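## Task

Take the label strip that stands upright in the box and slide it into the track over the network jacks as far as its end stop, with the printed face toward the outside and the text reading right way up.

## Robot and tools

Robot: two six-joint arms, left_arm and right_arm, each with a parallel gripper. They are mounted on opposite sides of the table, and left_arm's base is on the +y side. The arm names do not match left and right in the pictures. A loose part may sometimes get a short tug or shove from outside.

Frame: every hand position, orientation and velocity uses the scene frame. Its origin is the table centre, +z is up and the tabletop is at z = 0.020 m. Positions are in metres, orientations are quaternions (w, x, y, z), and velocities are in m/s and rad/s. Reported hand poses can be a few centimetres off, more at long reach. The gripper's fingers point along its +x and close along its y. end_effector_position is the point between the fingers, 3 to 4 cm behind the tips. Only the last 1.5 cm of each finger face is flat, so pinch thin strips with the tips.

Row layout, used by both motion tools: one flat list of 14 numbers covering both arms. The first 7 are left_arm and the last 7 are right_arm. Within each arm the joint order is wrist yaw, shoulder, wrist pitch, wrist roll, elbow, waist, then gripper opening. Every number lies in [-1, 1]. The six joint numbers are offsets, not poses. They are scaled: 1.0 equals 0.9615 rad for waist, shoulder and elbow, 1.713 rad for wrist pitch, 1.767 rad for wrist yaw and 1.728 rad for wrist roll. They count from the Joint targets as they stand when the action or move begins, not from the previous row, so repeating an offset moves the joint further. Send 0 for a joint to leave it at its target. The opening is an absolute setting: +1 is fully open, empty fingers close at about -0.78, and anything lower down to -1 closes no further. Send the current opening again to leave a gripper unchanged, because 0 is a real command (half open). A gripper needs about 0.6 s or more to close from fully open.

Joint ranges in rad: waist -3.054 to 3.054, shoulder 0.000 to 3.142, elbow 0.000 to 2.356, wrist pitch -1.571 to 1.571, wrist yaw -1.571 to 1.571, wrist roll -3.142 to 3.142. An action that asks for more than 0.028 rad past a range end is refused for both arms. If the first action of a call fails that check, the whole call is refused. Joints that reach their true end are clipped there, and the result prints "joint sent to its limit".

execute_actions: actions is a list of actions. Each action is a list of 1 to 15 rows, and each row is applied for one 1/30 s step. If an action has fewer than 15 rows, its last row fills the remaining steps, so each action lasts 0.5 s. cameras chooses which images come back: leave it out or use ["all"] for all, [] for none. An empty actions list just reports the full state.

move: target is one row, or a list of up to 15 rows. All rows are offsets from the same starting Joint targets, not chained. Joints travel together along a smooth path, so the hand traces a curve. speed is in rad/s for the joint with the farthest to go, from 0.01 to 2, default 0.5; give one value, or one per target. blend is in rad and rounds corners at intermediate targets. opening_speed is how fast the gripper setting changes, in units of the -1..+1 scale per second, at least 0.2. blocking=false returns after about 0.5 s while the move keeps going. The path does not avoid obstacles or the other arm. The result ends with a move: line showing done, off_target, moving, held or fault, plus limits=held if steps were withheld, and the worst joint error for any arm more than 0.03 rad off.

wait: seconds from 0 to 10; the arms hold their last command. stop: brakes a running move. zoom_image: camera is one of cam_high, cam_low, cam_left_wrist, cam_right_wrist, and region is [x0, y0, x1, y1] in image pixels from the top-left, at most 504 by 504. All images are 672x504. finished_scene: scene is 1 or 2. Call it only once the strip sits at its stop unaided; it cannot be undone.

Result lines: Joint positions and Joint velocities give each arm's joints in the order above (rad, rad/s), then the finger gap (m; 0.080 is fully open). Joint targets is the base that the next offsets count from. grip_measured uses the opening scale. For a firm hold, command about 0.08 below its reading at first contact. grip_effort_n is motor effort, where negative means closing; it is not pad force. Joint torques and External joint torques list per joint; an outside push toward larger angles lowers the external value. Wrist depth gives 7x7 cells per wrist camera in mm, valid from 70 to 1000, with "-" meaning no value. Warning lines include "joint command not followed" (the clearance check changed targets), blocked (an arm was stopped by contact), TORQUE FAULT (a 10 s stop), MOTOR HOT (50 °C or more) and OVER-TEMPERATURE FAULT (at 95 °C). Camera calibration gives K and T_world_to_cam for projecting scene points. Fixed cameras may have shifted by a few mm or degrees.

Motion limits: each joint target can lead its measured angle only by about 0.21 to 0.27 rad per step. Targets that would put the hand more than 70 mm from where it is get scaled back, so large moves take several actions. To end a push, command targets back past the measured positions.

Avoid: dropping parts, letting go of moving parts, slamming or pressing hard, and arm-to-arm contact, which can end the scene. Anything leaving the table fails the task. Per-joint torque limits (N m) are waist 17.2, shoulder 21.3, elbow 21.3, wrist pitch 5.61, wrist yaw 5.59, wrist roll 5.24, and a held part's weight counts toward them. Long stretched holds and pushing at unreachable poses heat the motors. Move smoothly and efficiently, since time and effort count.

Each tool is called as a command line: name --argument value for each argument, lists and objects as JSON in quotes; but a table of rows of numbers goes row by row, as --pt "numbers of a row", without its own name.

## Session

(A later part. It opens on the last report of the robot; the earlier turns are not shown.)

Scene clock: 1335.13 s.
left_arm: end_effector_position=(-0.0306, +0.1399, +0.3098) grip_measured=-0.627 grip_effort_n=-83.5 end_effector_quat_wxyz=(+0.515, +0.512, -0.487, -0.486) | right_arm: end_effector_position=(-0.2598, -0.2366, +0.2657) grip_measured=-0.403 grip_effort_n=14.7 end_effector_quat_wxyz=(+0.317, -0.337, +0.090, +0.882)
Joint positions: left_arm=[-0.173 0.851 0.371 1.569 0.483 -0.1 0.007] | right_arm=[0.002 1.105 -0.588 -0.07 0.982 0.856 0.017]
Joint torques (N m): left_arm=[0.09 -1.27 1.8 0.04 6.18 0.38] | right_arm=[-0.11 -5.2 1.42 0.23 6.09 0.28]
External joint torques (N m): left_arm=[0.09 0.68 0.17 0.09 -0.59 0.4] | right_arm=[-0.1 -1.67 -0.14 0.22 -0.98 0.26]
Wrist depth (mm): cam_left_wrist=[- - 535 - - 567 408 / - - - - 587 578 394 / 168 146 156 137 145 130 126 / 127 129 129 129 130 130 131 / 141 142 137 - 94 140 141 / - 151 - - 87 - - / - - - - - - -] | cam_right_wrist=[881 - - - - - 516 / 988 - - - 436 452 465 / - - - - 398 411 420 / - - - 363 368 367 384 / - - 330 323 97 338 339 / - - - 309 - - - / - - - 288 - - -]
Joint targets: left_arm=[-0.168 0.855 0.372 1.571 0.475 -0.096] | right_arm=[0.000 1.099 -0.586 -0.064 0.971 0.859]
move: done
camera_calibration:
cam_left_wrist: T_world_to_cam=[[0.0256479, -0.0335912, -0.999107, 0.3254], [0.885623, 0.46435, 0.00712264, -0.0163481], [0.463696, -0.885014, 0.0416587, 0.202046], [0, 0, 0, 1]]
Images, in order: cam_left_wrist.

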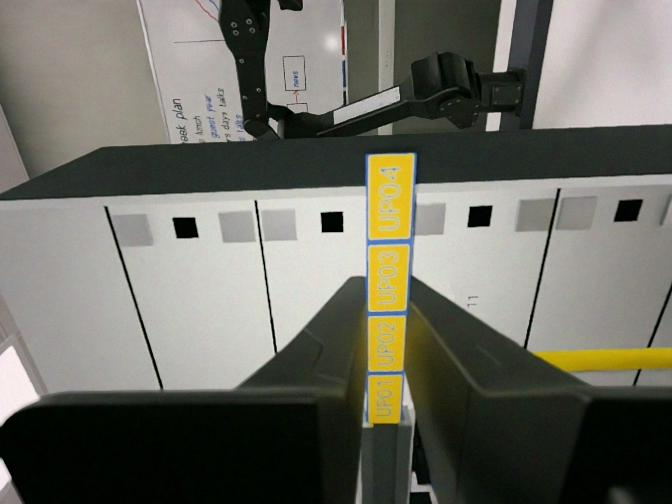

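zoom_image --camera "cam_left_wrist" --region '[360, 410, 410, 440]'

Scaled by 10.080.

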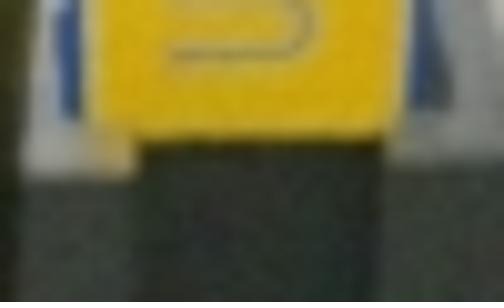

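move --target '[0.0068,0,0,0,0,0.0124,-0.72,0,0,0,0,0,0,-0.4]' --speed 0.02 --cameras '["cam_left_wrist"]'

zoom_image --camera "cam_left_wrist" --region '[350, 400, 420, 470]'

Scene clock: 1350.80 s.
left_arm: end_effector_position=(-0.0287, +0.1397, +0.3098) grip_measured=-0.627 grip_effort_n=-83.5 end_effector_quat_wxyz=(+0.515, +0.512, -0.487, -0.486) | right_arm: end_effector_position=(-0.2598, -0.2366, +0.2657) grip_measured=-0.403 grip_effort_n=14.7 end_effector_quat_wxyz=(+0.317, -0.337, +0.090, +0.882)
Joint positions: left_arm=[-0.161 0.851 0.371 1.569 0.483 -0.088 0.007] | right_arm=[0.002 1.105 -0.588 -0.07 0.982 0.856 0.017]
Joint torques (N m): left_arm=[0.13 -1.26 1.81 0.03 6.14 0.38] | right_arm=[-0.11 -5.21 1.41 0.23 6.1 0.22]
External joint torques (N m): left_arm=[0.13 0.62 0.21 0.08 -0.56 0.38] | right_arm=[-0.1 -1.75 -0.13 0.22 -0.88 0.18]
Wrist depth (mm): cam_left_wrist=[- - 535 - - 573 410 / - - - 687 580 579 393 / 142 140 148 130 125 123 123 / 126 129 129 129 130 129 130 / 141 141 137 - 94 140 140 / - 150 - - 96 - 152 / - - - - - - -] | cam_right_wrist=[881 - - - - - 518 / - - - - 437 451 463 / - - - - 400 408 422 / - - - 363 370 373 383 / - - 331 325 97 338 340 / - - - 309 - - - / - - - 288 - - -]
Joint targets: left_arm=[-0.156 0.855 0.372 1.571 0.475 -0.084] | right_arm=[0.000 1.099 -0.586 -0.064 0.971 0.859]
move: done
camera_calibration:
cam_left_wrist: T_world_to_cam=[[0.0256888, -0.0335958, -0.999105, 0.325345], [0.885623, 0.46435, 0.00715679, -0.0179623], [0.463694, -0.885014, 0.0416819, 0.200951], [0, 0, 0, 1]]
Images, in order: cam_left_wrist.

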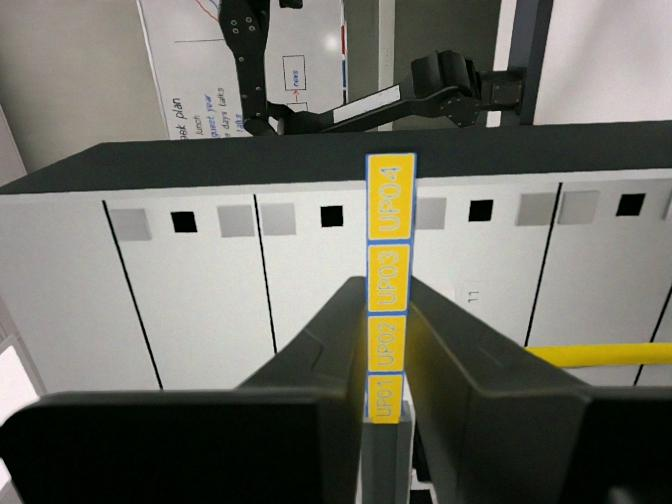

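Scaled by 7.200.

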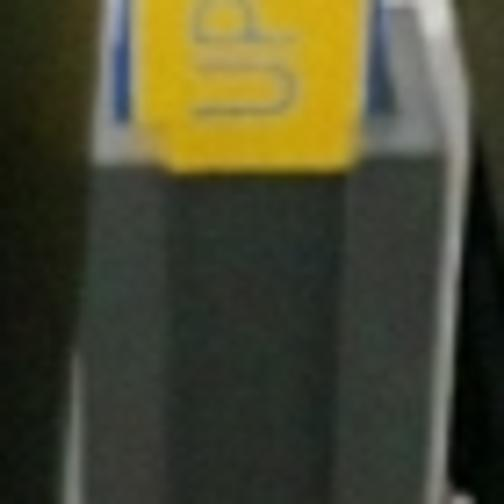

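move --target '[0.0136,0,-0.0006,0,0,0.0248,-0.72,0,0,0,0,0,0,-0.4]' --speed 0.02 --cameras '["cam_left_wrist"]'

zoom_image --camera "cam_left_wrist" --region '[350, 390, 420, 460]'

Scene clock: 1365.03 s.
left_arm: end_effector_position=(-0.0249, +0.1393, +0.3096) grip_measured=-0.627 grip_effort_n=-83.5 end_effector_quat_wxyz=(+0.514, +0.512, -0.487, -0.486) | right_arm: end_effector_position=(-0.2598, -0.2366, +0.2657) grip_measured=-0.403 grip_effort_n=14.2 end_effector_quat_wxyz=(+0.317, -0.337, +0.090, +0.882)
Joint positions: left_arm=[-0.137 0.851 0.37 1.569 0.483 -0.065 0.007] | right_arm=[0.002 1.105 -0.588 -0.07 0.982 0.856 0.017]
Joint torques (N m): left_arm=[0.11 -1.25 1.82 0.03 6.16 0.33] | right_arm=[-0.11 -5.17 1.43 0.23 6.1 0.29]
External joint torques (N m): left_arm=[0.11 0.66 0.2 0.08 -0.57 0.34] | right_arm=[-0.11 -1.62 -0.12 0.23 -0.93 0.3]
Wrist depth (mm): cam_left_wrist=[- - - - - 565 407 / - - 688 683 563 540 373 / 128 126 121 122 122 121 121 / 126 129 129 131 129 129 130 / 141 140 136 - 94 139 138 / - 149 - - 96 - 152 / - - - - - - -] | cam_right_wrist=[877 - - - - - 510 / - - - - 438 450 463 / - - - - 401 408 419 / - - - 362 370 366 382 / - - 331 325 97 334 341 / - - - 310 - - - / - - - 286 - - -]
Joint targets: left_arm=[-0.132 0.855 0.371 1.571 0.475 -0.061] | right_arm=[0.000 1.099 -0.586 -0.064 0.971 0.859]
move: done
camera_calibration:
cam_left_wrist: T_world_to_cam=[[0.0258555, -0.0324743, -0.999138, 0.324847], [0.885798, 0.464004, 0.00784131, -0.0213125], [0.463349, -0.885238, 0.0407627, 0.199173], [0, 0, 0, 1]]
Images, in order: cam_left_wrist.

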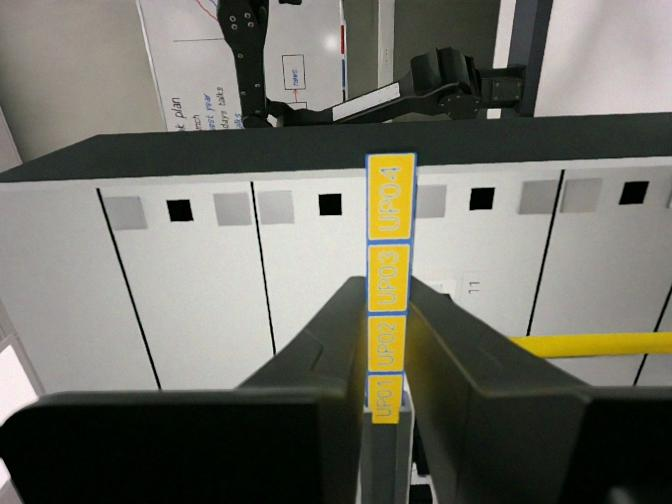

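Scaled by 7.200.

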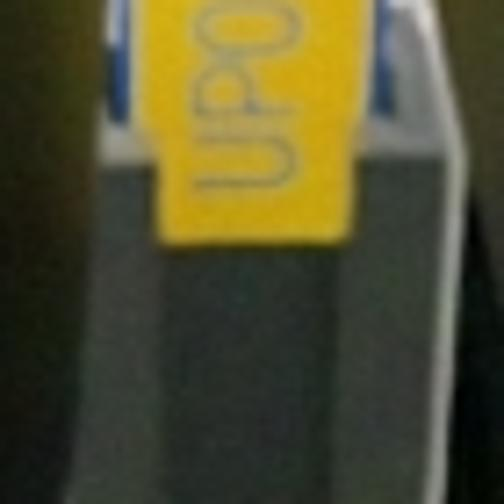

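move --target '[0.0272,0,0,0,0,0.0499,-0.72,0,0,0,0,0,0,-0.4]' --speed 0.03 --cameras '["cam_left_wrist"]'

zoom_image --camera "cam_left_wrist" --region '[340, 350, 430, 440]'

Scene clock: 1384.63 s.
left_arm: end_effector_position=(-0.0170, +0.1388, +0.3096) grip_measured=-0.627 grip_effort_n=-83.5 end_effector_quat_wxyz=(+0.514, +0.512, -0.487, -0.486) | right_arm: end_effector_position=(-0.2598, -0.2366, +0.2657) grip_measured=-0.403 grip_effort_n=14.7 end_effector_quat_wxyz=(+0.317, -0.337, +0.090, +0.882)
Joint positions: left_arm=[-0.089 0.851 0.37 1.569 0.483 -0.017 0.007] | right_arm=[0.002 1.105 -0.588 -0.07 0.982 0.856 0.017]
Joint torques (N m): left_arm=[0.1 -1.23 1.81 0.04 6.17 0.34] | right_arm=[-0.11 -5.18 1.41 0.24 6.1 0.25]
External joint torques (N m): left_arm=[0.1 0.68 0.19 0.09 -0.56 0.35] | right_arm=[-0.11 -1.57 -0.16 0.23 -1.01 0.25]
Wrist depth (mm): cam_left_wrist=[- - - - - 564 407 / - - 612 190 179 170 161 / 119 118 118 118 117 118 119 / 125 127 128 131 127 128 129 / 143 140 136 - 94 139 145 / - 149 - - 96 - 154 / - - - - - - -] | cam_right_wrist=[878 - - - - - 517 / 984 - - - 439 450 465 / - - - - 396 414 417 / - - - 361 368 367 384 / - - 333 325 97 337 339 / - - - 309 - - - / - - - 286 - - -]
Joint targets: left_arm=[-0.084 0.855 0.371 1.571 0.475 -0.012] | right_arm=[0.000 1.099 -0.586 -0.064 0.971 0.859]
move: done
camera_calibration:
cam_left_wrist: T_world_to_cam=[[0.025968, -0.0324811, -0.999135, 0.324632], [0.885797, 0.464004, 0.00793786, -0.0280888], [0.463345, -0.885237, 0.0408209, 0.195093], [0, 0, 0, 1]]
Images, in order: cam_left_wrist.

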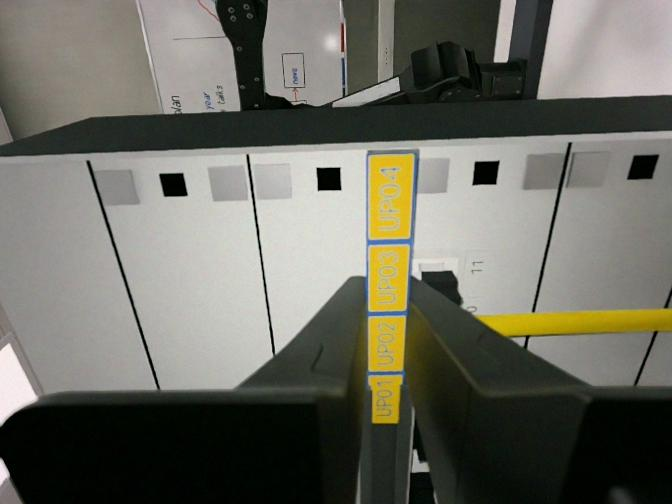

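Scaled by 5.600.

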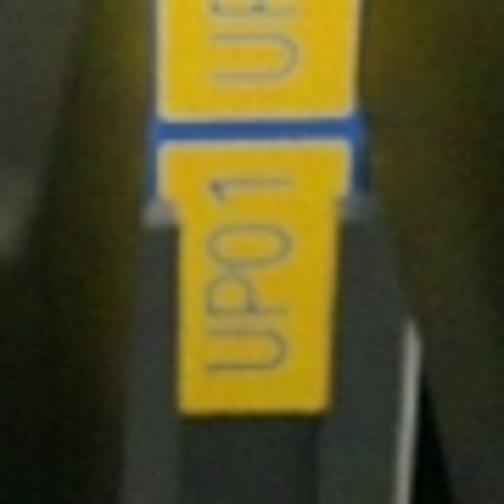

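move --target '[0.0339,0,0,0,0,0.0623,-0.72,0,0,0,0,0,0,-0.4]' --speed 0.03 --cameras '["cam_left_wrist"]'

zoom_image --camera "cam_left_wrist" --region '[340, 320, 440, 440]'

Scene clock: 1393.70 s.
left_arm: end_effector_position=(-0.0113, +0.1386, +0.3095) grip_measured=-0.627 grip_effort_n=-83.5 end_effector_quat_wxyz=(+0.510, +0.508, -0.491, -0.491) | right_arm: end_effector_position=(-0.2598, -0.2366, +0.2657) grip_measured=-0.403 grip_effort_n=14.2 end_effector_quat_wxyz=(+0.317, -0.337, +0.090, +0.882)
Joint positions: left_arm=[-0.019 0.851 0.37 1.569 0.483 0.035 0.007] | right_arm=[0.002 1.105 -0.588 -0.07 0.982 0.856 0.017]
Joint torques (N m): left_arm=[-0.21 -1.24 1.87 0.03 6.18 1.04] | right_arm=[-0.12 -5.22 1.43 0.22 6.1 0.23]
External joint torques (N m): left_arm=[-0.21 0.64 0.26 0.08 -0.52 1.04] | right_arm=[-0.12 -1.7 -0.1 0.21 -0.89 0.23]
Wrist depth (mm): cam_left_wrist=[- - - - - 565 407 / - - 645 - 175 501 160 / 120 116 118 116 117 119 119 / 125 128 128 130 124 127 129 / 139 139 137 - 94 136 141 / - 147 - - 87 - 149 / - - - - - - -] | cam_right_wrist=[874 - - - - - 518 / 979 - - - 439 453 465 / - - - - 399 412 420 / - - - 361 369 367 384 / - - 332 323 97 339 339 / - - - 309 - - - / - - - 288 - - -]
Joint targets: left_arm=[-0.024 0.855 0.371 1.571 0.475 0.047] | right_arm=[0.000 1.099 -0.586 -0.064 0.971 0.859]
move: done
camera_calibration:
cam_left_wrist: T_world_to_cam=[[0.0255265, -0.0325732, -0.999143, 0.324406], [0.894143, 0.447705, 0.00824831, -0.0307725], [0.447052, -0.893588, 0.0405534, 0.193332], [0, 0, 0, 1]]
Images, in order: cam_left_wrist.

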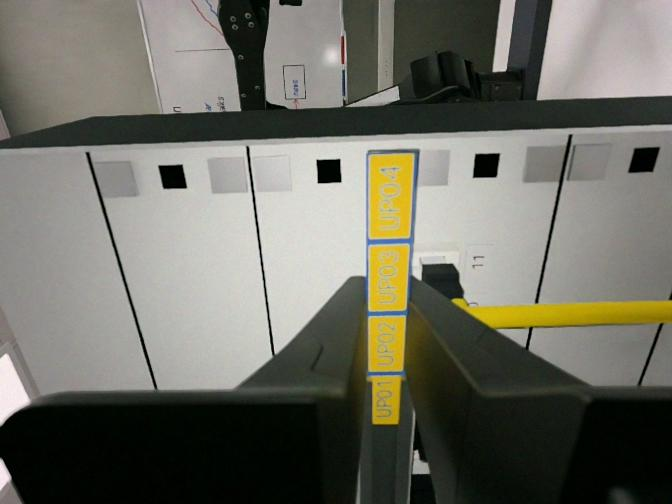

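Scaled by 4.200.

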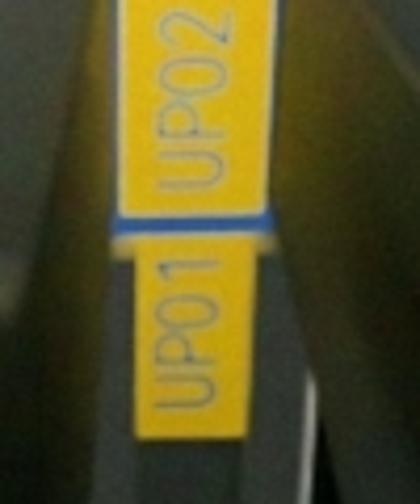

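zoom_image --camera "cam_left_wrist" --region '[330, 230, 500, 400]'

Scaled by 2.965.

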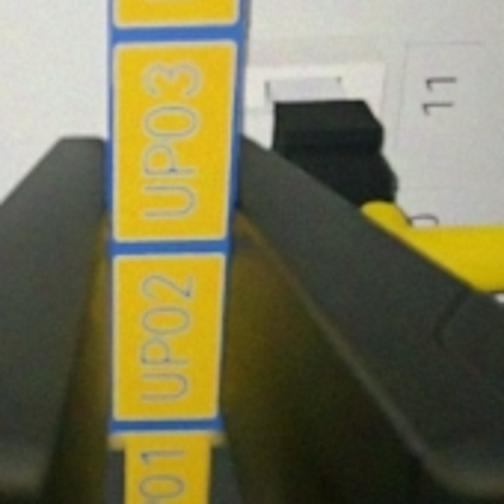

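move --target '[0,-0.0208,-0.0042,0,0,-0.008,-0.72,0,0,0,0,0,0,-0.4]' --speed 0.02 --cameras '["cam_left_wrist"]'

zoom_image --camera "cam_left_wrist" --region '[340, 320, 440, 440]'

Scene clock: 1466.73 s.
left_arm: end_effector_position=(-0.0113, +0.1398, +0.3099) grip_measured=-0.627 grip_effort_n=-83.5 end_effector_quat_wxyz=(+0.509, +0.508, -0.491, -0.491) | right_arm: end_effector_position=(-0.2598, -0.2366, +0.2657) grip_measured=-0.403 grip_effort_n=14.7 end_effector_quat_wxyz=(+0.317, -0.337, +0.090, +0.882)
Joint positions: left_arm=[-0.019 0.844 0.362 1.569 0.483 0.035 0.007] | right_arm=[0.002 1.105 -0.588 -0.07 0.982 0.856 0.017]
Joint torques (N m): left_arm=[-0.21 -2.81 1.9 0.04 6.12 0.39] | right_arm=[-0.11 -5.23 1.42 0.21 6.12 0.31]
External joint torques (N m): left_arm=[-0.21 -0.96 0.29 0.09 -0.58 0.38] | right_arm=[-0.11 -1.71 -0.13 0.21 -0.92 0.31]
Wrist depth (mm): cam_left_wrist=[- - - - - 561 408 / - - 610 192 170 167 357 / 121 117 118 119 118 120 120 / 127 129 129 132 126 129 130 / 140 141 136 - 94 142 142 / - 149 - - 96 - 153 / - - - - - - -] | cam_right_wrist=[867 - - - - - 510 / 985 - - - 440 449 464 / - - - - 397 408 418 / - - - 360 369 368 384 / - - 330 324 97 336 339 / - - - 310 - - - / - - - 287 - - -]
Joint targets: left_arm=[-0.025 0.835 0.364 1.571 0.475 0.040] | right_arm=[0.000 1.099 -0.586 -0.064 0.971 0.859]
move: done
camera_calibration:
cam_left_wrist: T_world_to_cam=[[0.0255213, -0.032192, -0.999156, 0.324859], [0.894143, 0.447701, 0.00841434, -0.0314075], [0.447053, -0.893603, 0.0402102, 0.194483], [0, 0, 0, 1]]
Images, in order: cam_left_wrist.

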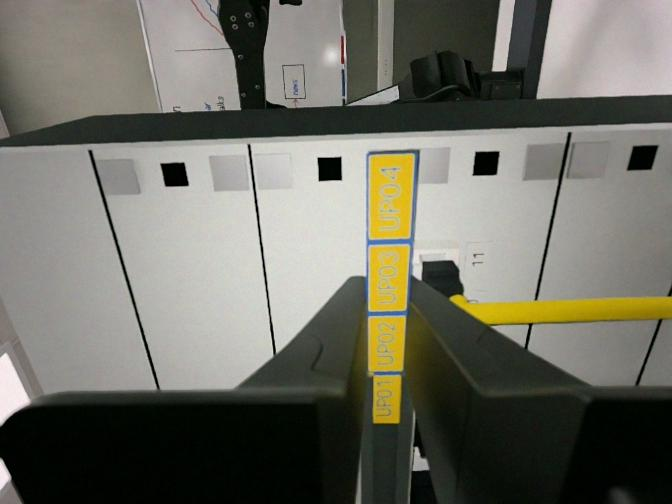

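Scaled by 4.200.

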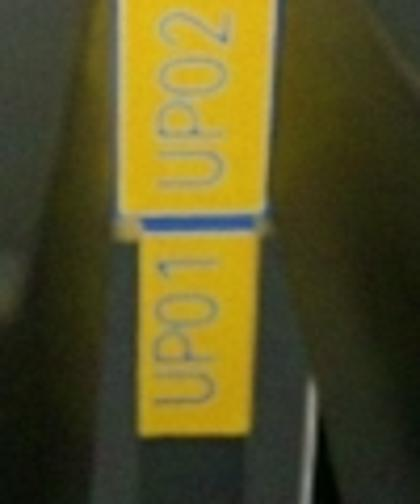

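move --target '[0.0136,0,-0.001,0,0,0.0249,-0.72,0,0,0,0,0,0,-0.4]' --speed 0.02 --cameras '["cam_left_wrist"]'

zoom_image --camera "cam_left_wrist" --region '[340, 320, 440, 440]'

Scene clock: 1476.80 s.
left_arm: end_effector_position=(-0.0105, +0.1400, +0.3100) grip_measured=-0.627 grip_effort_n=-83.5 end_effector_quat_wxyz=(+0.507, +0.505, -0.494, -0.494) | right_arm: end_effector_position=(-0.2598, -0.2366, +0.2657) grip_measured=-0.403 grip_effort_n=14.2 end_effector_quat_wxyz=(+0.317, -0.337, +0.090, +0.882)
Joint positions: left_arm=[0.007 0.843 0.361 1.569 0.483 0.05 0.007] | right_arm=[0.002 1.105 -0.588 -0.07 0.982 0.856 0.017]
Joint torques (N m): left_arm=[-0.29 -2.69 1.84 0.03 6.18 1.13] | right_arm=[-0.11 -5.18 1.41 0.22 6.07 0.3]
External joint torques (N m): left_arm=[-0.29 -0.87 0.25 0.08 -0.5 1.13] | right_arm=[-0.11 -1.65 -0.16 0.22 -1 0.3]
Wrist depth (mm): cam_left_wrist=[- - 531 - - 562 406 / - - 659 - 184 177 166 / 121 118 119 120 119 120 121 / 127 129 129 132 126 130 130 / 140 141 136 - 94 142 142 / - 149 - - 96 - 153 / - - - - 110 - -] | cam_right_wrist=[883 999 - - - - 515 / 992 - - - 436 453 465 / - - - - 397 410 417 / - - - 361 368 365 382 / - - 331 324 97 336 338 / - - - 310 - - - / - - - 287 - - -]
Joint targets: left_arm=[0.000 0.835 0.362 1.571 0.475 0.064] | right_arm=[0.000 1.099 -0.586 -0.064 0.971 0.859]
move: done
camera_calibration:
cam_left_wrist: T_world_to_cam=[[0.0252046, -0.0324717, -0.999155, 0.324968], [0.899041, 0.437783, 0.00845157, -0.0307394], [0.437138, -0.898494, 0.0402275, 0.194897], [0, 0, 0, 1]]
Images, in order: cam_left_wrist.

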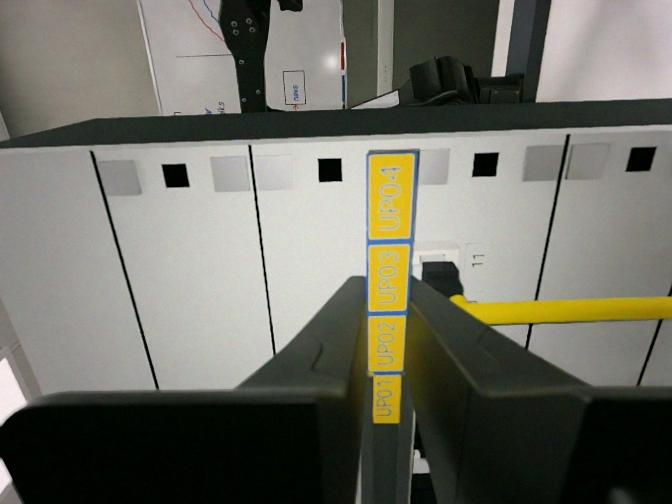

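Scaled by 4.200.

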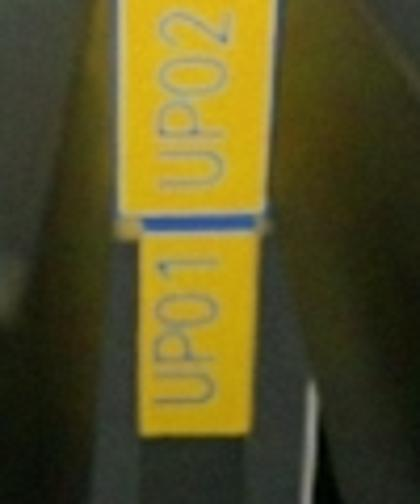

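move --target '[-0.017,0,-0.002,0,0,-0.021,-0.72,0,0,0,0,0,0,-0.4]' --speed 0.02 --cameras '["cam_left_wrist"]'

zoom_image --camera "cam_left_wrist" --region '[340, 320, 440, 440]'

Scene clock: 1505.63 s.
left_arm: end_effector_position=(-0.0108, +0.1402, +0.3098) grip_measured=-0.627 grip_effort_n=-83.5 end_effector_quat_wxyz=(+0.509, +0.508, -0.491, -0.492) | right_arm: end_effector_position=(-0.2598, -0.2366, +0.2657) grip_measured=-0.403 grip_effort_n=14.7 end_effector_quat_wxyz=(+0.317, -0.337, +0.090, +0.882)
Joint positions: left_arm=[-0.014 0.842 0.358 1.569 0.483 0.039 0.007] | right_arm=[0.002 1.105 -0.588 -0.07 0.982 0.856 0.017]
Joint torques (N m): left_arm=[-0.53 -2.55 1.74 0.03 6.15 0.4] | right_arm=[-0.11 -5.18 1.42 0.22 6.06 0.27]
External joint torques (N m): left_arm=[-0.52 -0.75 0.17 0.08 -0.49 0.38] | right_arm=[-0.11 -1.63 -0.12 0.22 -0.97 0.27]
Wrist depth (mm): cam_left_wrist=[- - - - - 569 409 / - - 600 192 171 168 357 / 121 117 118 120 119 122 121 / 127 129 129 132 128 130 131 / 141 141 137 - 94 143 143 / - 149 - - 96 - 154 / - - - - - - -] | cam_right_wrist=[871 - - - - - 514 / 983 - - - 435 449 462 / - - - - 400 410 418 / - - - 362 370 365 383 / - - 331 322 97 338 340 / - - - 310 - - - / - - - 288 - - -]
Joint targets: left_arm=[-0.031 0.835 0.358 1.571 0.475 0.043] | right_arm=[0.000 1.099 -0.586 -0.064 0.971 0.859]
move: done
camera_calibration:
cam_left_wrist: T_world_to_cam=[[0.025474, -0.030687, -0.999204, 0.32447], [0.894485, 0.447006, 0.00907601, -0.0321021], [0.446372, -0.894005, 0.0388361, 0.195033], [0, 0, 0, 1]]
Images, in order: cam_left_wrist.

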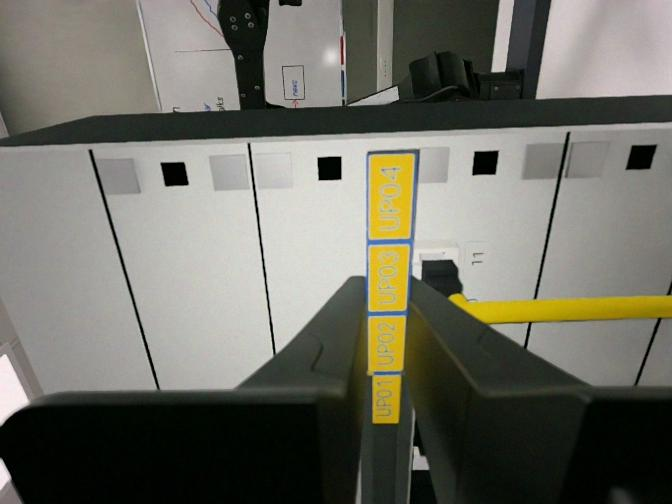

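Scaled by 4.200.

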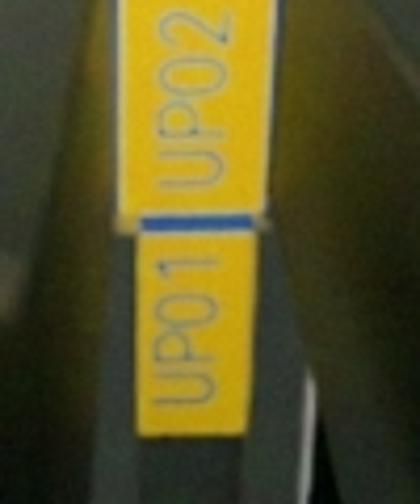

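execute_actions --actions '[]' --cameras '["cam_high","cam_low","cam_right_wrist"]'

zoom_image --camera "cam_high" --region '[240, 140, 310, 220]'

zoom_image --camera "cam_low" --region '[460, 150, 540, 220]'

Scene clock: 1514.93 s.
left_arm: end_effector_position=(-0.0108, +0.1402, +0.3098) grip_measured=-0.627 grip_effort_n=-83.5 end_effector_quat_wxyz=(+0.509, +0.508, -0.491, -0.492) | right_arm: end_effector_position=(-0.2598, -0.2366, +0.2657) grip_measured=-0.403 grip_effort_n=14.2 end_effector_quat_wxyz=(+0.317, -0.337, +0.090, +0.882)
Joint names: [wrist yaw, shoulder, wrist pitch, wrist roll, elbow, waist]
Joint positions: left_arm=[-0.014 0.842 0.358 1.569 0.483 0.039 0.007] | right_arm=[0.002 1.105 -0.588 -0.07 0.982 0.856 0.017]
Joint velocities: within noise
Joint torques (N m): left_arm=[-0.53 -2.55 1.75 0.03 6.17 0.36] | right_arm=[-0.12 -5.17 1.42 0.22 6.11 0.29]
External joint torques (N m): left_arm=[-0.53 -0.77 0.18 0.08 -0.45 0.36] | right_arm=[-0.11 -1.63 -0.14 0.21 -0.96 0.26]
Motor temperatures (°C): left_arm=[25 24 43 24 36 22] | right_arm=[24 26 36 26 30 23]
Heat: left arm: hottest wrist pitch 43 °C (+3.0 °C/min); right arm: hottest wrist pitch 36 °C (+0.0 °C/min).
Wrist depth (mm): cam_left_wrist=[- - - - - 566 408 / - - 607 192 171 168 358 / 121 117 118 120 118 122 121 / 127 129 130 132 128 131 131 / 140 141 136 - 94 143 143 / - 149 - - 96 - 154 / - - - - - - -] | cam_right_wrist=[894 - - - - - 512 / - - - - 439 455 459 / - - - - 400 409 419 / - - - 360 368 370 383 / - - 332 322 97 335 339 / - - - 311 - - - / - - - 287 - - -]
Joint targets: left_arm=[-0.030 0.835 0.358 1.571 0.475 0.044] | right_arm=[0.000 1.099 -0.586 -0.064 0.971 0.859]
Tool commands: left_gripper/opening=-0.72 right_gripper/opening=-0.4
camera_calibration:
cam_right_wrist: T_world_to_cam=[[0.669512, 0.739928, 0.0652732, 0.337871], [0.681315, -0.576709, -0.450796, 0.184683], [-0.295913, 0.346284, -0.890237, 0.318356], [0, 0, 0, 1]] pos_world=[-0.25783, -0.253734, 0.344613]
Images, in order (width x height): cam_high 672x504, cam_low 672x504, cam_right_wrist 672x504.

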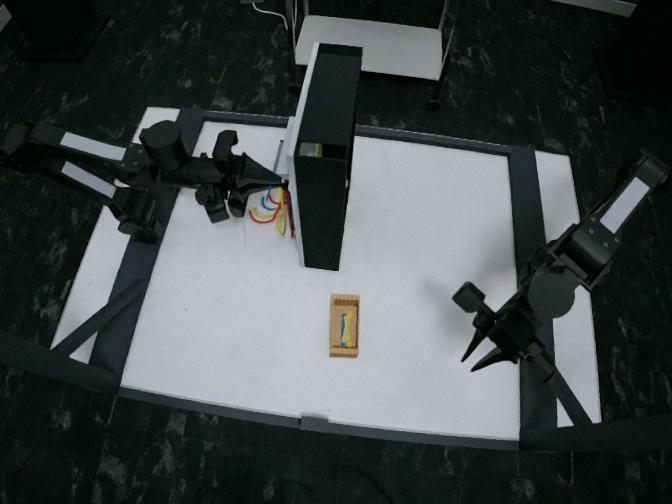

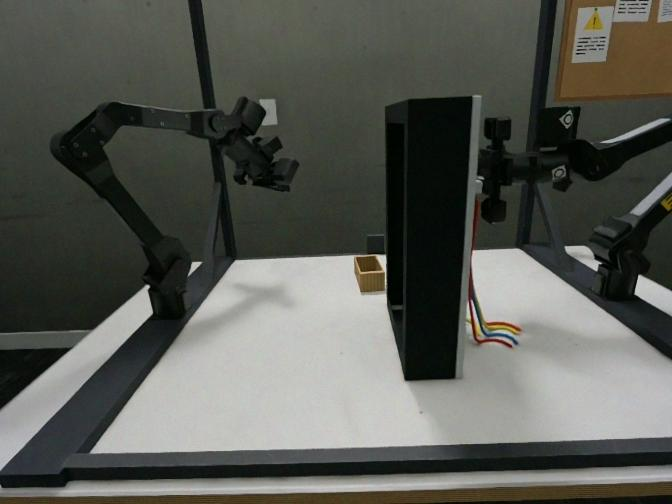

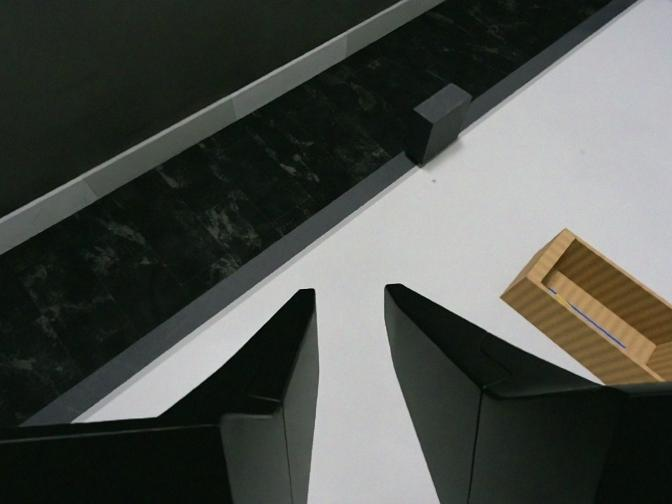

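Scaled by 6.300.

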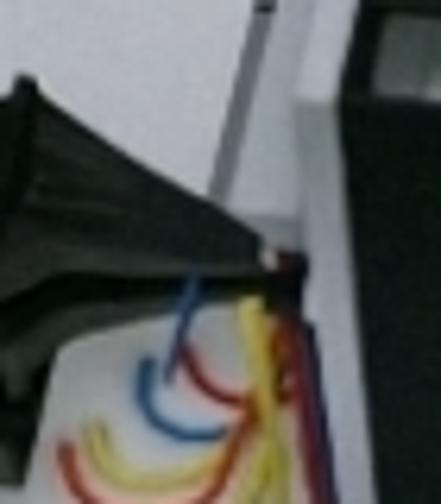

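Scaled by 6.300.

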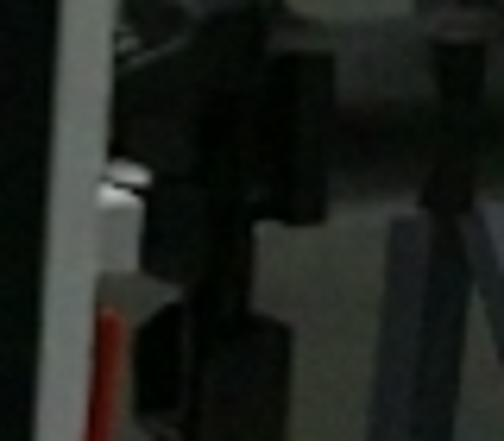

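move --target '[0.006,0,0,0,0,-0.008,-0.72,0,0,0,0,0,0,-0.4]' --speed 0.03 --cameras '[]'

move --target '[0,0,0,0,0,0,-0.49,0,0,0,0,0,0,-0.4]' --opening_speed 0.2 --cameras '["cam_left_wrist"]'

zoom_image --camera "cam_left_wrist" --region '[300, 130, 500, 440]'

Scene clock: 1542.00 s.
left_arm: end_effector_position=(-0.0118, +0.1401, +0.3098) grip_measured=-0.627 grip_effort_n=-83.5 end_effector_quat_wxyz=(+0.508, +0.507, -0.492, -0.493) | right_arm: end_effector_position=(-0.2598, -0.2366, +0.2657) grip_measured=-0.403 grip_effort_n=14.7 end_effector_quat_wxyz=(+0.317, -0.337, +0.090, +0.882)
Joint positions: left_arm=[-0.015 0.842 0.358 1.569 0.483 0.036 0.007] | right_arm=[0.002 1.105 -0.588 -0.07 0.982 0.856 0.017]
Joint torques (N m): left_arm=[-0.2 -2.59 1.76 0.04 6.15 0.06] | right_arm=[-0.13 -5.17 1.41 0.23 6.12 0.36]
External joint torques (N m): left_arm=[-0.2 -0.74 0.16 0.09 -0.55 0.06] | right_arm=[-0.12 -1.65 -0.13 0.22 -0.89 0.34]
Wrist depth (mm): cam_left_wrist=[- - - - - 560 407 / - - 609 632 175 504 157 / 121 118 118 120 119 122 121 / 127 129 130 132 128 130 131 / 141 141 136 - 94 143 143 / - 149 - - 96 - 154 / - - - - - - -] | cam_right_wrist=[887 - - - - - 515 / - - - - 441 452 464 / - - - - 396 408 415 / - - - 363 370 371 382 / - - 332 322 97 339 339 / - - - 309 - - - / - - - 288 - - -]
Joint targets: left_arm=[-0.020 0.835 0.358 1.571 0.475 0.036] | right_arm=[0.000 1.099 -0.586 -0.064 0.971 0.859]
move: done

Scene clock: 1543.40 s.
left_arm: end_effector_position=(-0.0118, +0.1401, +0.3095) grip_measured=-0.494 grip_effort_n=15.1 end_effector_quat_wxyz=(+0.508, +0.508, -0.491, -0.493) | right_arm: end_effector_position=(-0.2598, -0.2366, +0.2657) grip_measured=-0.403 grip_effort_n=14.2 end_effector_quat_wxyz=(+0.317, -0.337, +0.090, +0.882)
Joint positions: left_arm=[-0.015 0.842 0.357 1.569 0.483 0.036 0.013] | right_arm=[0.002 1.105 -0.588 -0.07 0.982 0.856 0.017]
Joint torques (N m): left_arm=[-0.21 -2.58 1.84 0.04 6.18 0] | right_arm=[-0.1 -5.15 1.42 0.21 6.06 0.27]
External joint torques (N m): left_arm=[-0.21 -0.71 0.23 0.09 -0.55 0] | right_arm=[-0.09 -1.6 -0.13 0.21 -1 0.26]
Wrist depth (mm): cam_left_wrist=[- - - - - 563 405 / - - 184 177 165 157 144 / 121 118 121 120 120 120 121 / 127 129 130 130 128 131 131 / 141 141 136 - 94 143 146 / - 149 - - 86 - - / - - - - - - -] | cam_right_wrist=[873 - - - - - 520 / 985 - - - 436 451 463 / - - - - 398 410 416 / - - - 361 369 366 382 / - - 331 325 97 338 341 / - - - 310 - - - / - - - 287 - - -]
Joint targets: left_arm=[-0.020 0.835 0.358 1.571 0.475 0.036] | right_arm=[0.000 1.099 -0.586 -0.064 0.971 0.859]
move: done
camera_calibration:
cam_left_wrist: T_world_to_cam=[[0.0253616, -0.0296212, -0.999239, 0.324106], [0.895845, 0.444263, 0.00956772, -0.0309315], [0.443642, -0.895406, 0.0378033, 0.195958], [0, 0, 0, 1]]
Images, in order: cam_left_wrist.

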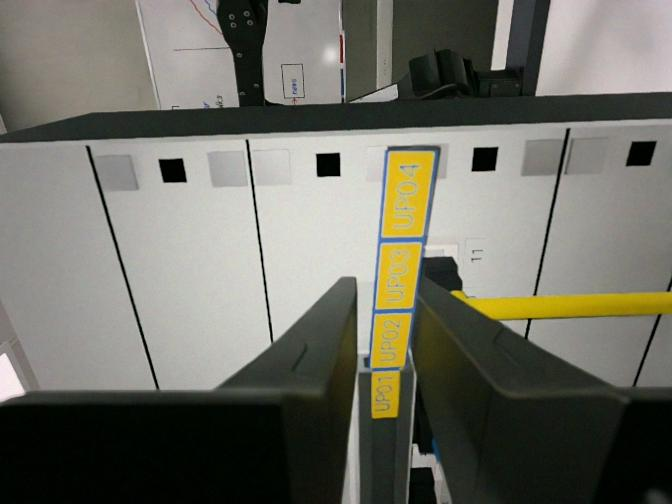

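Scaled by 1.626.

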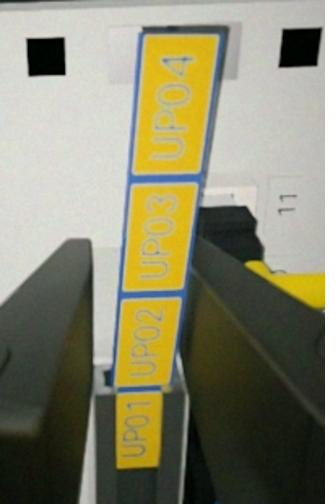

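move --target '[0,-0.062,-0.0244,0,-0.0185,0,-0.49,0,0,0,0,0,0,-0.4]' --speed 0.04 --cameras '["cam_left_wrist"]'

zoom_image --camera "cam_left_wrist" --region '[300, 130, 500, 440]'

Scene clock: 1560.30 s.
left_arm: end_effector_position=(-0.0119, +0.1504, +0.3102) grip_measured=-0.493 grip_effort_n=15.6 end_effector_quat_wxyz=(+0.509, +0.507, -0.492, -0.492) | right_arm: end_effector_position=(-0.2598, -0.2366, +0.2657) grip_measured=-0.403 grip_effort_n=14.7 end_effector_quat_wxyz=(+0.317, -0.337, +0.090, +0.882)
Joint positions: left_arm=[-0.015 0.783 0.316 1.569 0.468 0.036 0.013] | right_arm=[0.002 1.105 -0.588 -0.07 0.982 0.856 0.017]
Joint torques (N m): left_arm=[-0.17 -2.35 1.82 0.03 5.97 0.04] | right_arm=[-0.1 -5.22 1.41 0.23 6.1 0.28]
External joint torques (N m): left_arm=[-0.17 -0.8 0.22 0.08 -0.74 0.03] | right_arm=[-0.1 -1.75 -0.12 0.22 -0.87 0.32]
Wrist depth (mm): cam_left_wrist=[- - - - - 567 408 / - 200 193 174 166 155 148 / 130 128 130 130 130 131 129 / 140 140 141 141 125 140 140 / 153 153 151 101 101 152 155 / - - - - 94 - 164 / - - - 131 - - -] | cam_right_wrist=[874 - - - - - 510 / 990 - - - 438 453 463 / - - - - 398 411 418 / - - - 360 368 368 382 / - - 334 324 97 337 339 / - - - 310 - - - / - - - 288 - - -]
Joint targets: left_arm=[-0.020 0.775 0.317 1.571 0.457 0.036] | right_arm=[0.000 1.099 -0.586 -0.064 0.971 0.859]
move: done
camera_calibration:
cam_left_wrist: T_world_to_cam=[[0.0254104, -0.0318983, -0.999168, 0.325416], [0.895675, 0.444626, 0.00858384, -0.0351553], [0.443982, -0.895148, 0.0398686, 0.204504], [0, 0, 0, 1]]
Images, in order: cam_left_wrist.

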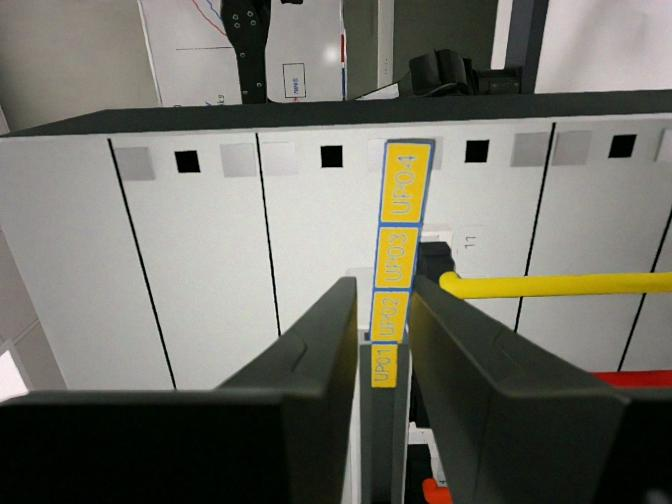

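Scaled by 1.626.

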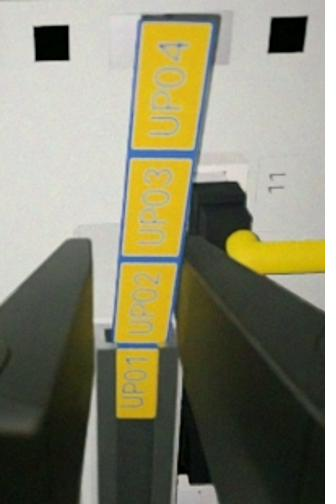

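move --target '[-0.1041,0.027,0.0131,0,0,-0.1914,-0.49,0,0,0,0,0,0,-0.4]' --speed 0.06 --cameras '["cam_left_wrist"]'

zoom_image --camera "cam_left_wrist" --region '[300, 180, 500, 490]'

Scene clock: 1589.53 s.
left_arm: end_effector_position=(-0.0388, +0.1500, +0.3097) grip_measured=-0.493 grip_effort_n=15.1 end_effector_quat_wxyz=(+0.511, +0.507, -0.491, -0.490) | right_arm: end_effector_position=(-0.2598, -0.2366, +0.2657) grip_measured=-0.403 grip_effort_n=14.2 end_effector_quat_wxyz=(+0.317, -0.337, +0.090, +0.882)
Joint positions: left_arm=[-0.199 0.798 0.335 1.569 0.467 -0.144 0.013] | right_arm=[0.002 1.105 -0.588 -0.07 0.982 0.856 0.017]
Joint torques (N m): left_arm=[-0.18 -0.96 2.08 0.03 6.03 -0.39] | right_arm=[-0.12 -5.15 1.43 0.24 6.09 0.3]
External joint torques (N m): left_arm=[-0.18 0.61 0.5 0.08 -0.63 -0.4] | right_arm=[-0.12 -1.61 -0.13 0.24 -0.98 0.3]
Wrist depth (mm): cam_left_wrist=[- - 492 - - 574 411 / - - - - 612 604 413 / - 188 178 175 165 179 159 / 140 142 141 141 139 141 142 / 154 153 151 - 101 154 152 / - - - - 86 - - / - - - 130 - - -] | cam_right_wrist=[885 - - - - - 510 / 993 - - - 438 450 462 / - - - - 395 414 418 / - - - 365 370 367 379 / - - 331 325 97 338 340 / - - - 310 - - - / - - - 284 - - -]
Joint targets: left_arm=[-0.204 0.801 0.339 1.571 0.457 -0.148] | right_arm=[0.000 1.099 -0.586 -0.064 0.971 0.859]
move: done
camera_calibration:
cam_left_wrist: T_world_to_cam=[[0.0248413, -0.0347747, -0.999086, 0.325955], [0.893636, 0.448744, 0.00660021, -0.0109794], [0.448104, -0.892984, 0.0422233, 0.215196], [0, 0, 0, 1]]
Images, in order: cam_left_wrist.

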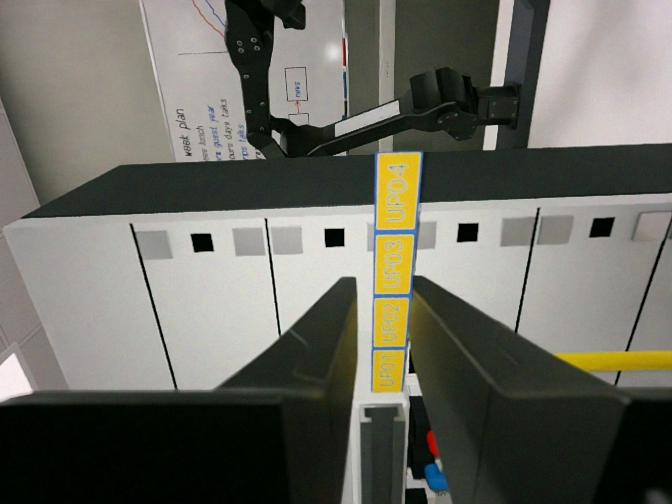

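Scaled by 1.626.

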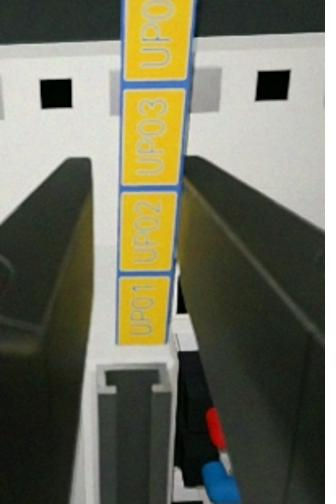

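move --target '[0,0,0,0,0,0,-0.72,0,0,0,0,0,0,-0.4]' --opening_speed 0.3 --cameras '["cam_left_wrist"]'

zoom_image --camera "cam_left_wrist" --region '[300, 130, 500, 440]'

Scene clock: 1595.97 s.
left_arm: end_effector_position=(-0.0388, +0.1500, +0.3098) grip_measured=-0.631 grip_effort_n=-83.5 end_effector_quat_wxyz=(+0.511, +0.507, -0.491, -0.490) | right_arm: end_effector_position=(-0.2598, -0.2366, +0.2657) grip_measured=-0.403 grip_effort_n=14.7 end_effector_quat_wxyz=(+0.317, -0.337, +0.090, +0.882)
Joint positions: left_arm=[-0.199 0.798 0.335 1.569 0.467 -0.144 0.007] | right_arm=[0.002 1.105 -0.588 -0.07 0.982 0.856 0.017]
Joint torques (N m): left_arm=[-0.18 -0.94 2.07 0.03 6.01 -0.31] | right_arm=[-0.12 -5.18 1.41 0.22 6.07 0.2]
External joint torques (N m): left_arm=[-0.19 0.68 0.47 0.08 -0.7 -0.29] | right_arm=[-0.11 -1.68 -0.14 0.21 -0.96 0.19]
Wrist depth (mm): cam_left_wrist=[- - 492 - - 568 411 / - - - - 611 599 415 / - 188 178 196 165 179 159 / 140 143 141 141 138 141 142 / 153 154 151 - 94 154 152 / - 162 - - - - 167 / - - - 130 - - -] | cam_right_wrist=[878 - - - - - 514 / 999 - - - 436 452 458 / - - - - 398 411 420 / - - - 361 367 369 384 / - - 332 325 97 338 339 / - - - 309 - - - / - - - 289 - - -]
Joint targets: left_arm=[-0.204 0.801 0.339 1.571 0.457 -0.148] | right_arm=[0.000 1.099 -0.586 -0.064 0.971 0.859]
move: done
camera_calibration:
cam_left_wrist: T_world_to_cam=[[0.0247777, -0.0351505, -0.999075, 0.32609], [0.893637, 0.448746, 0.00637452, -0.0108629], [0.448107, -0.892968, 0.0425306, 0.21513], [0, 0, 0, 1]]
Images, in order: cam_left_wrist.

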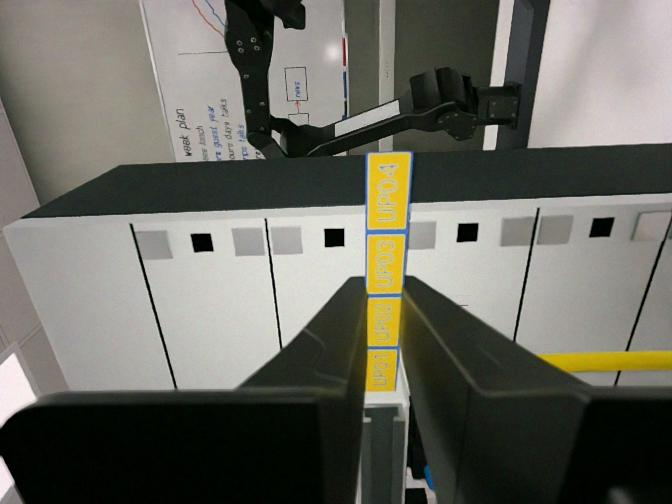

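Scaled by 1.626.

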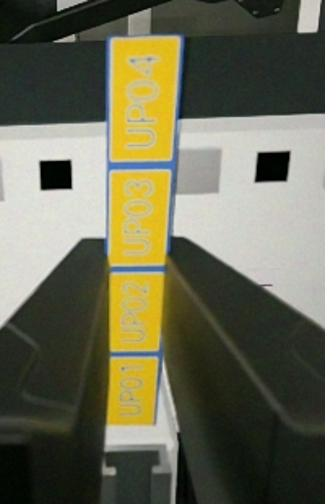

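zoom_image --camera "cam_left_wrist" --region '[330, 145, 440, 275]'

zoom_image --camera "cam_left_wrist" --region '[330, 275, 440, 405]'

Scaled by 3.877.

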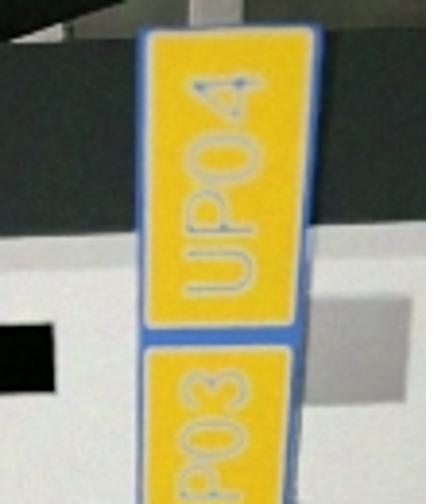

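Scaled by 3.877.

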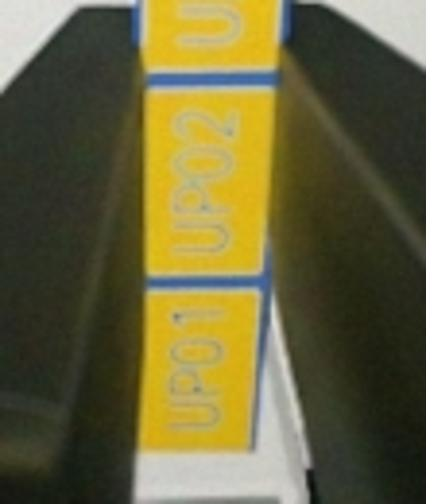

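move --target '[-0.15,0.0641,0.0276,0,0.0445,-0.1379,-0.72,0,0,0,0,0,0,-0.4]' --speed 0.1 --cameras '["cam_left_wrist"]'

zoom_image --camera "cam_left_wrist" --region '[330, 130, 430, 280]'

zoom_image --camera "cam_left_wrist" --region '[330, 280, 430, 430]'

Scene clock: 1665.73 s.
left_arm: end_effector_position=(-0.0421, +0.1465, +0.3092) grip_measured=-0.631 grip_effort_n=-83.5 end_effector_quat_wxyz=(+0.542, +0.538, -0.457, -0.456) | right_arm: end_effector_position=(-0.2598, -0.2366, +0.2657) grip_measured=-0.403 grip_effort_n=14.2 end_effector_quat_wxyz=(+0.317, -0.337, +0.090, +0.882)
Joint positions: left_arm=[-0.464 0.859 0.383 1.569 0.482 -0.276 0.007] | right_arm=[0.002 1.105 -0.588 -0.07 0.982 0.856 0.017]
Joint torques (N m): left_arm=[-0.18 -1.23 2.03 0.04 9.38 -0.34] | right_arm=[-0.11 -5.24 1.4 0.22 6.12 0.27]
External joint torques (N m): left_arm=[-0.18 0.6 0.49 0.08 2.79 -0.35] | right_arm=[-0.11 -1.76 -0.13 0.22 -0.86 0.31]
Wrist depth (mm): cam_left_wrist=[- - - - 574 568 412 / - - - 658 - 516 393 / 158 153 150 146 150 139 136 / 137 141 138 138 135 139 139 / 155 156 152 - 94 157 154 / - - - - - - 171 / - - - - - - -] | cam_right_wrist=[885 - - - - - 513 / 980 - - - 434 455 461 / - - - - 398 412 418 / - - - 361 372 368 382 / - - 332 325 97 336 341 / - - - 310 - - - / - - - 289 - - -]
Joint targets: left_arm=[-0.469 0.863 0.386 1.571 0.500 -0.281] | right_arm=[0.000 1.099 -0.586 -0.064 0.971 0.859]
move: done
camera_calibration:
cam_left_wrist: T_world_to_cam=[[0.0277617, -0.0321142, -0.999099, 0.325129], [0.826815, 0.562452, 0.00489547, -0.025397], [0.561788, -0.826206, 0.0421671, 0.208628], [0, 0, 0, 1]]
Images, in order: cam_left_wrist.

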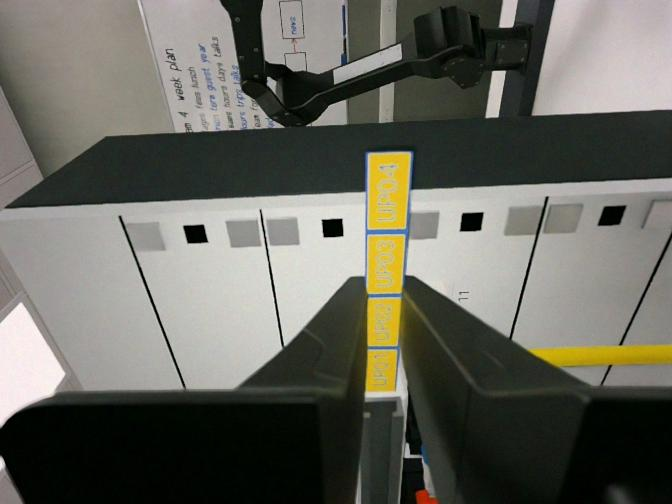

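Scaled by 3.360.

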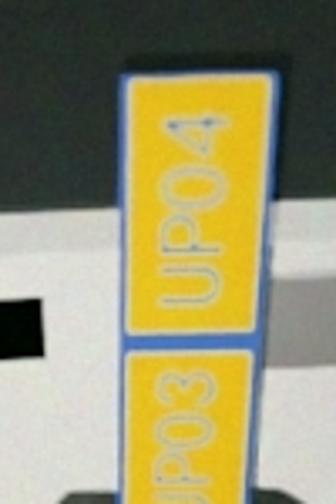

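Scaled by 3.360.

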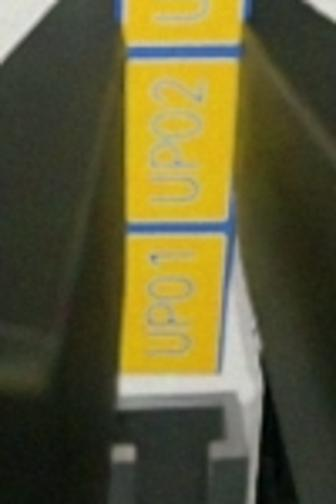

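zoom_image --camera "cam_left_wrist" --region '[100, 190, 300, 400]'

zoom_image --camera "cam_left_wrist" --region '[490, 180, 672, 400]'

zoom_image --camera "cam_left_wrist" --region '[345, 365, 425, 465]'

Scaled by 2.400.

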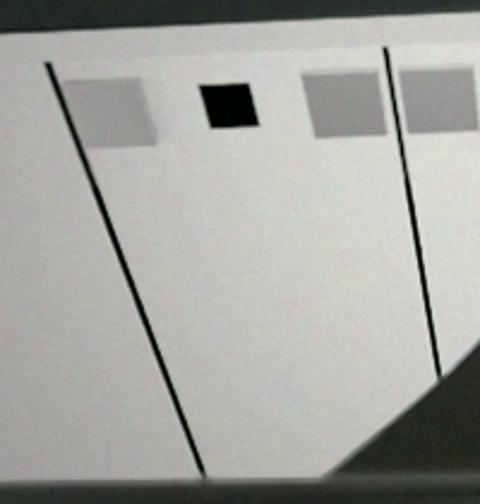

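Scaled by 2.291.

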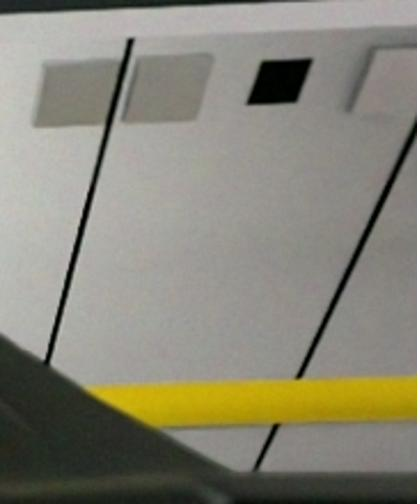

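Scaled by 5.040.

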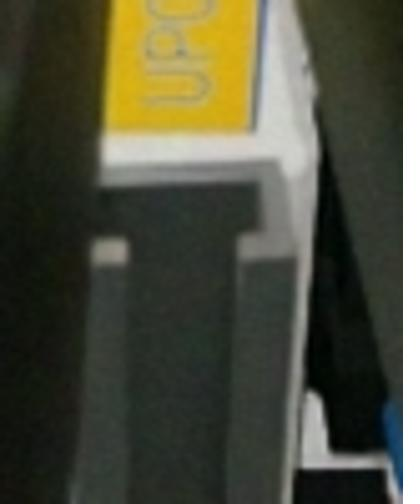

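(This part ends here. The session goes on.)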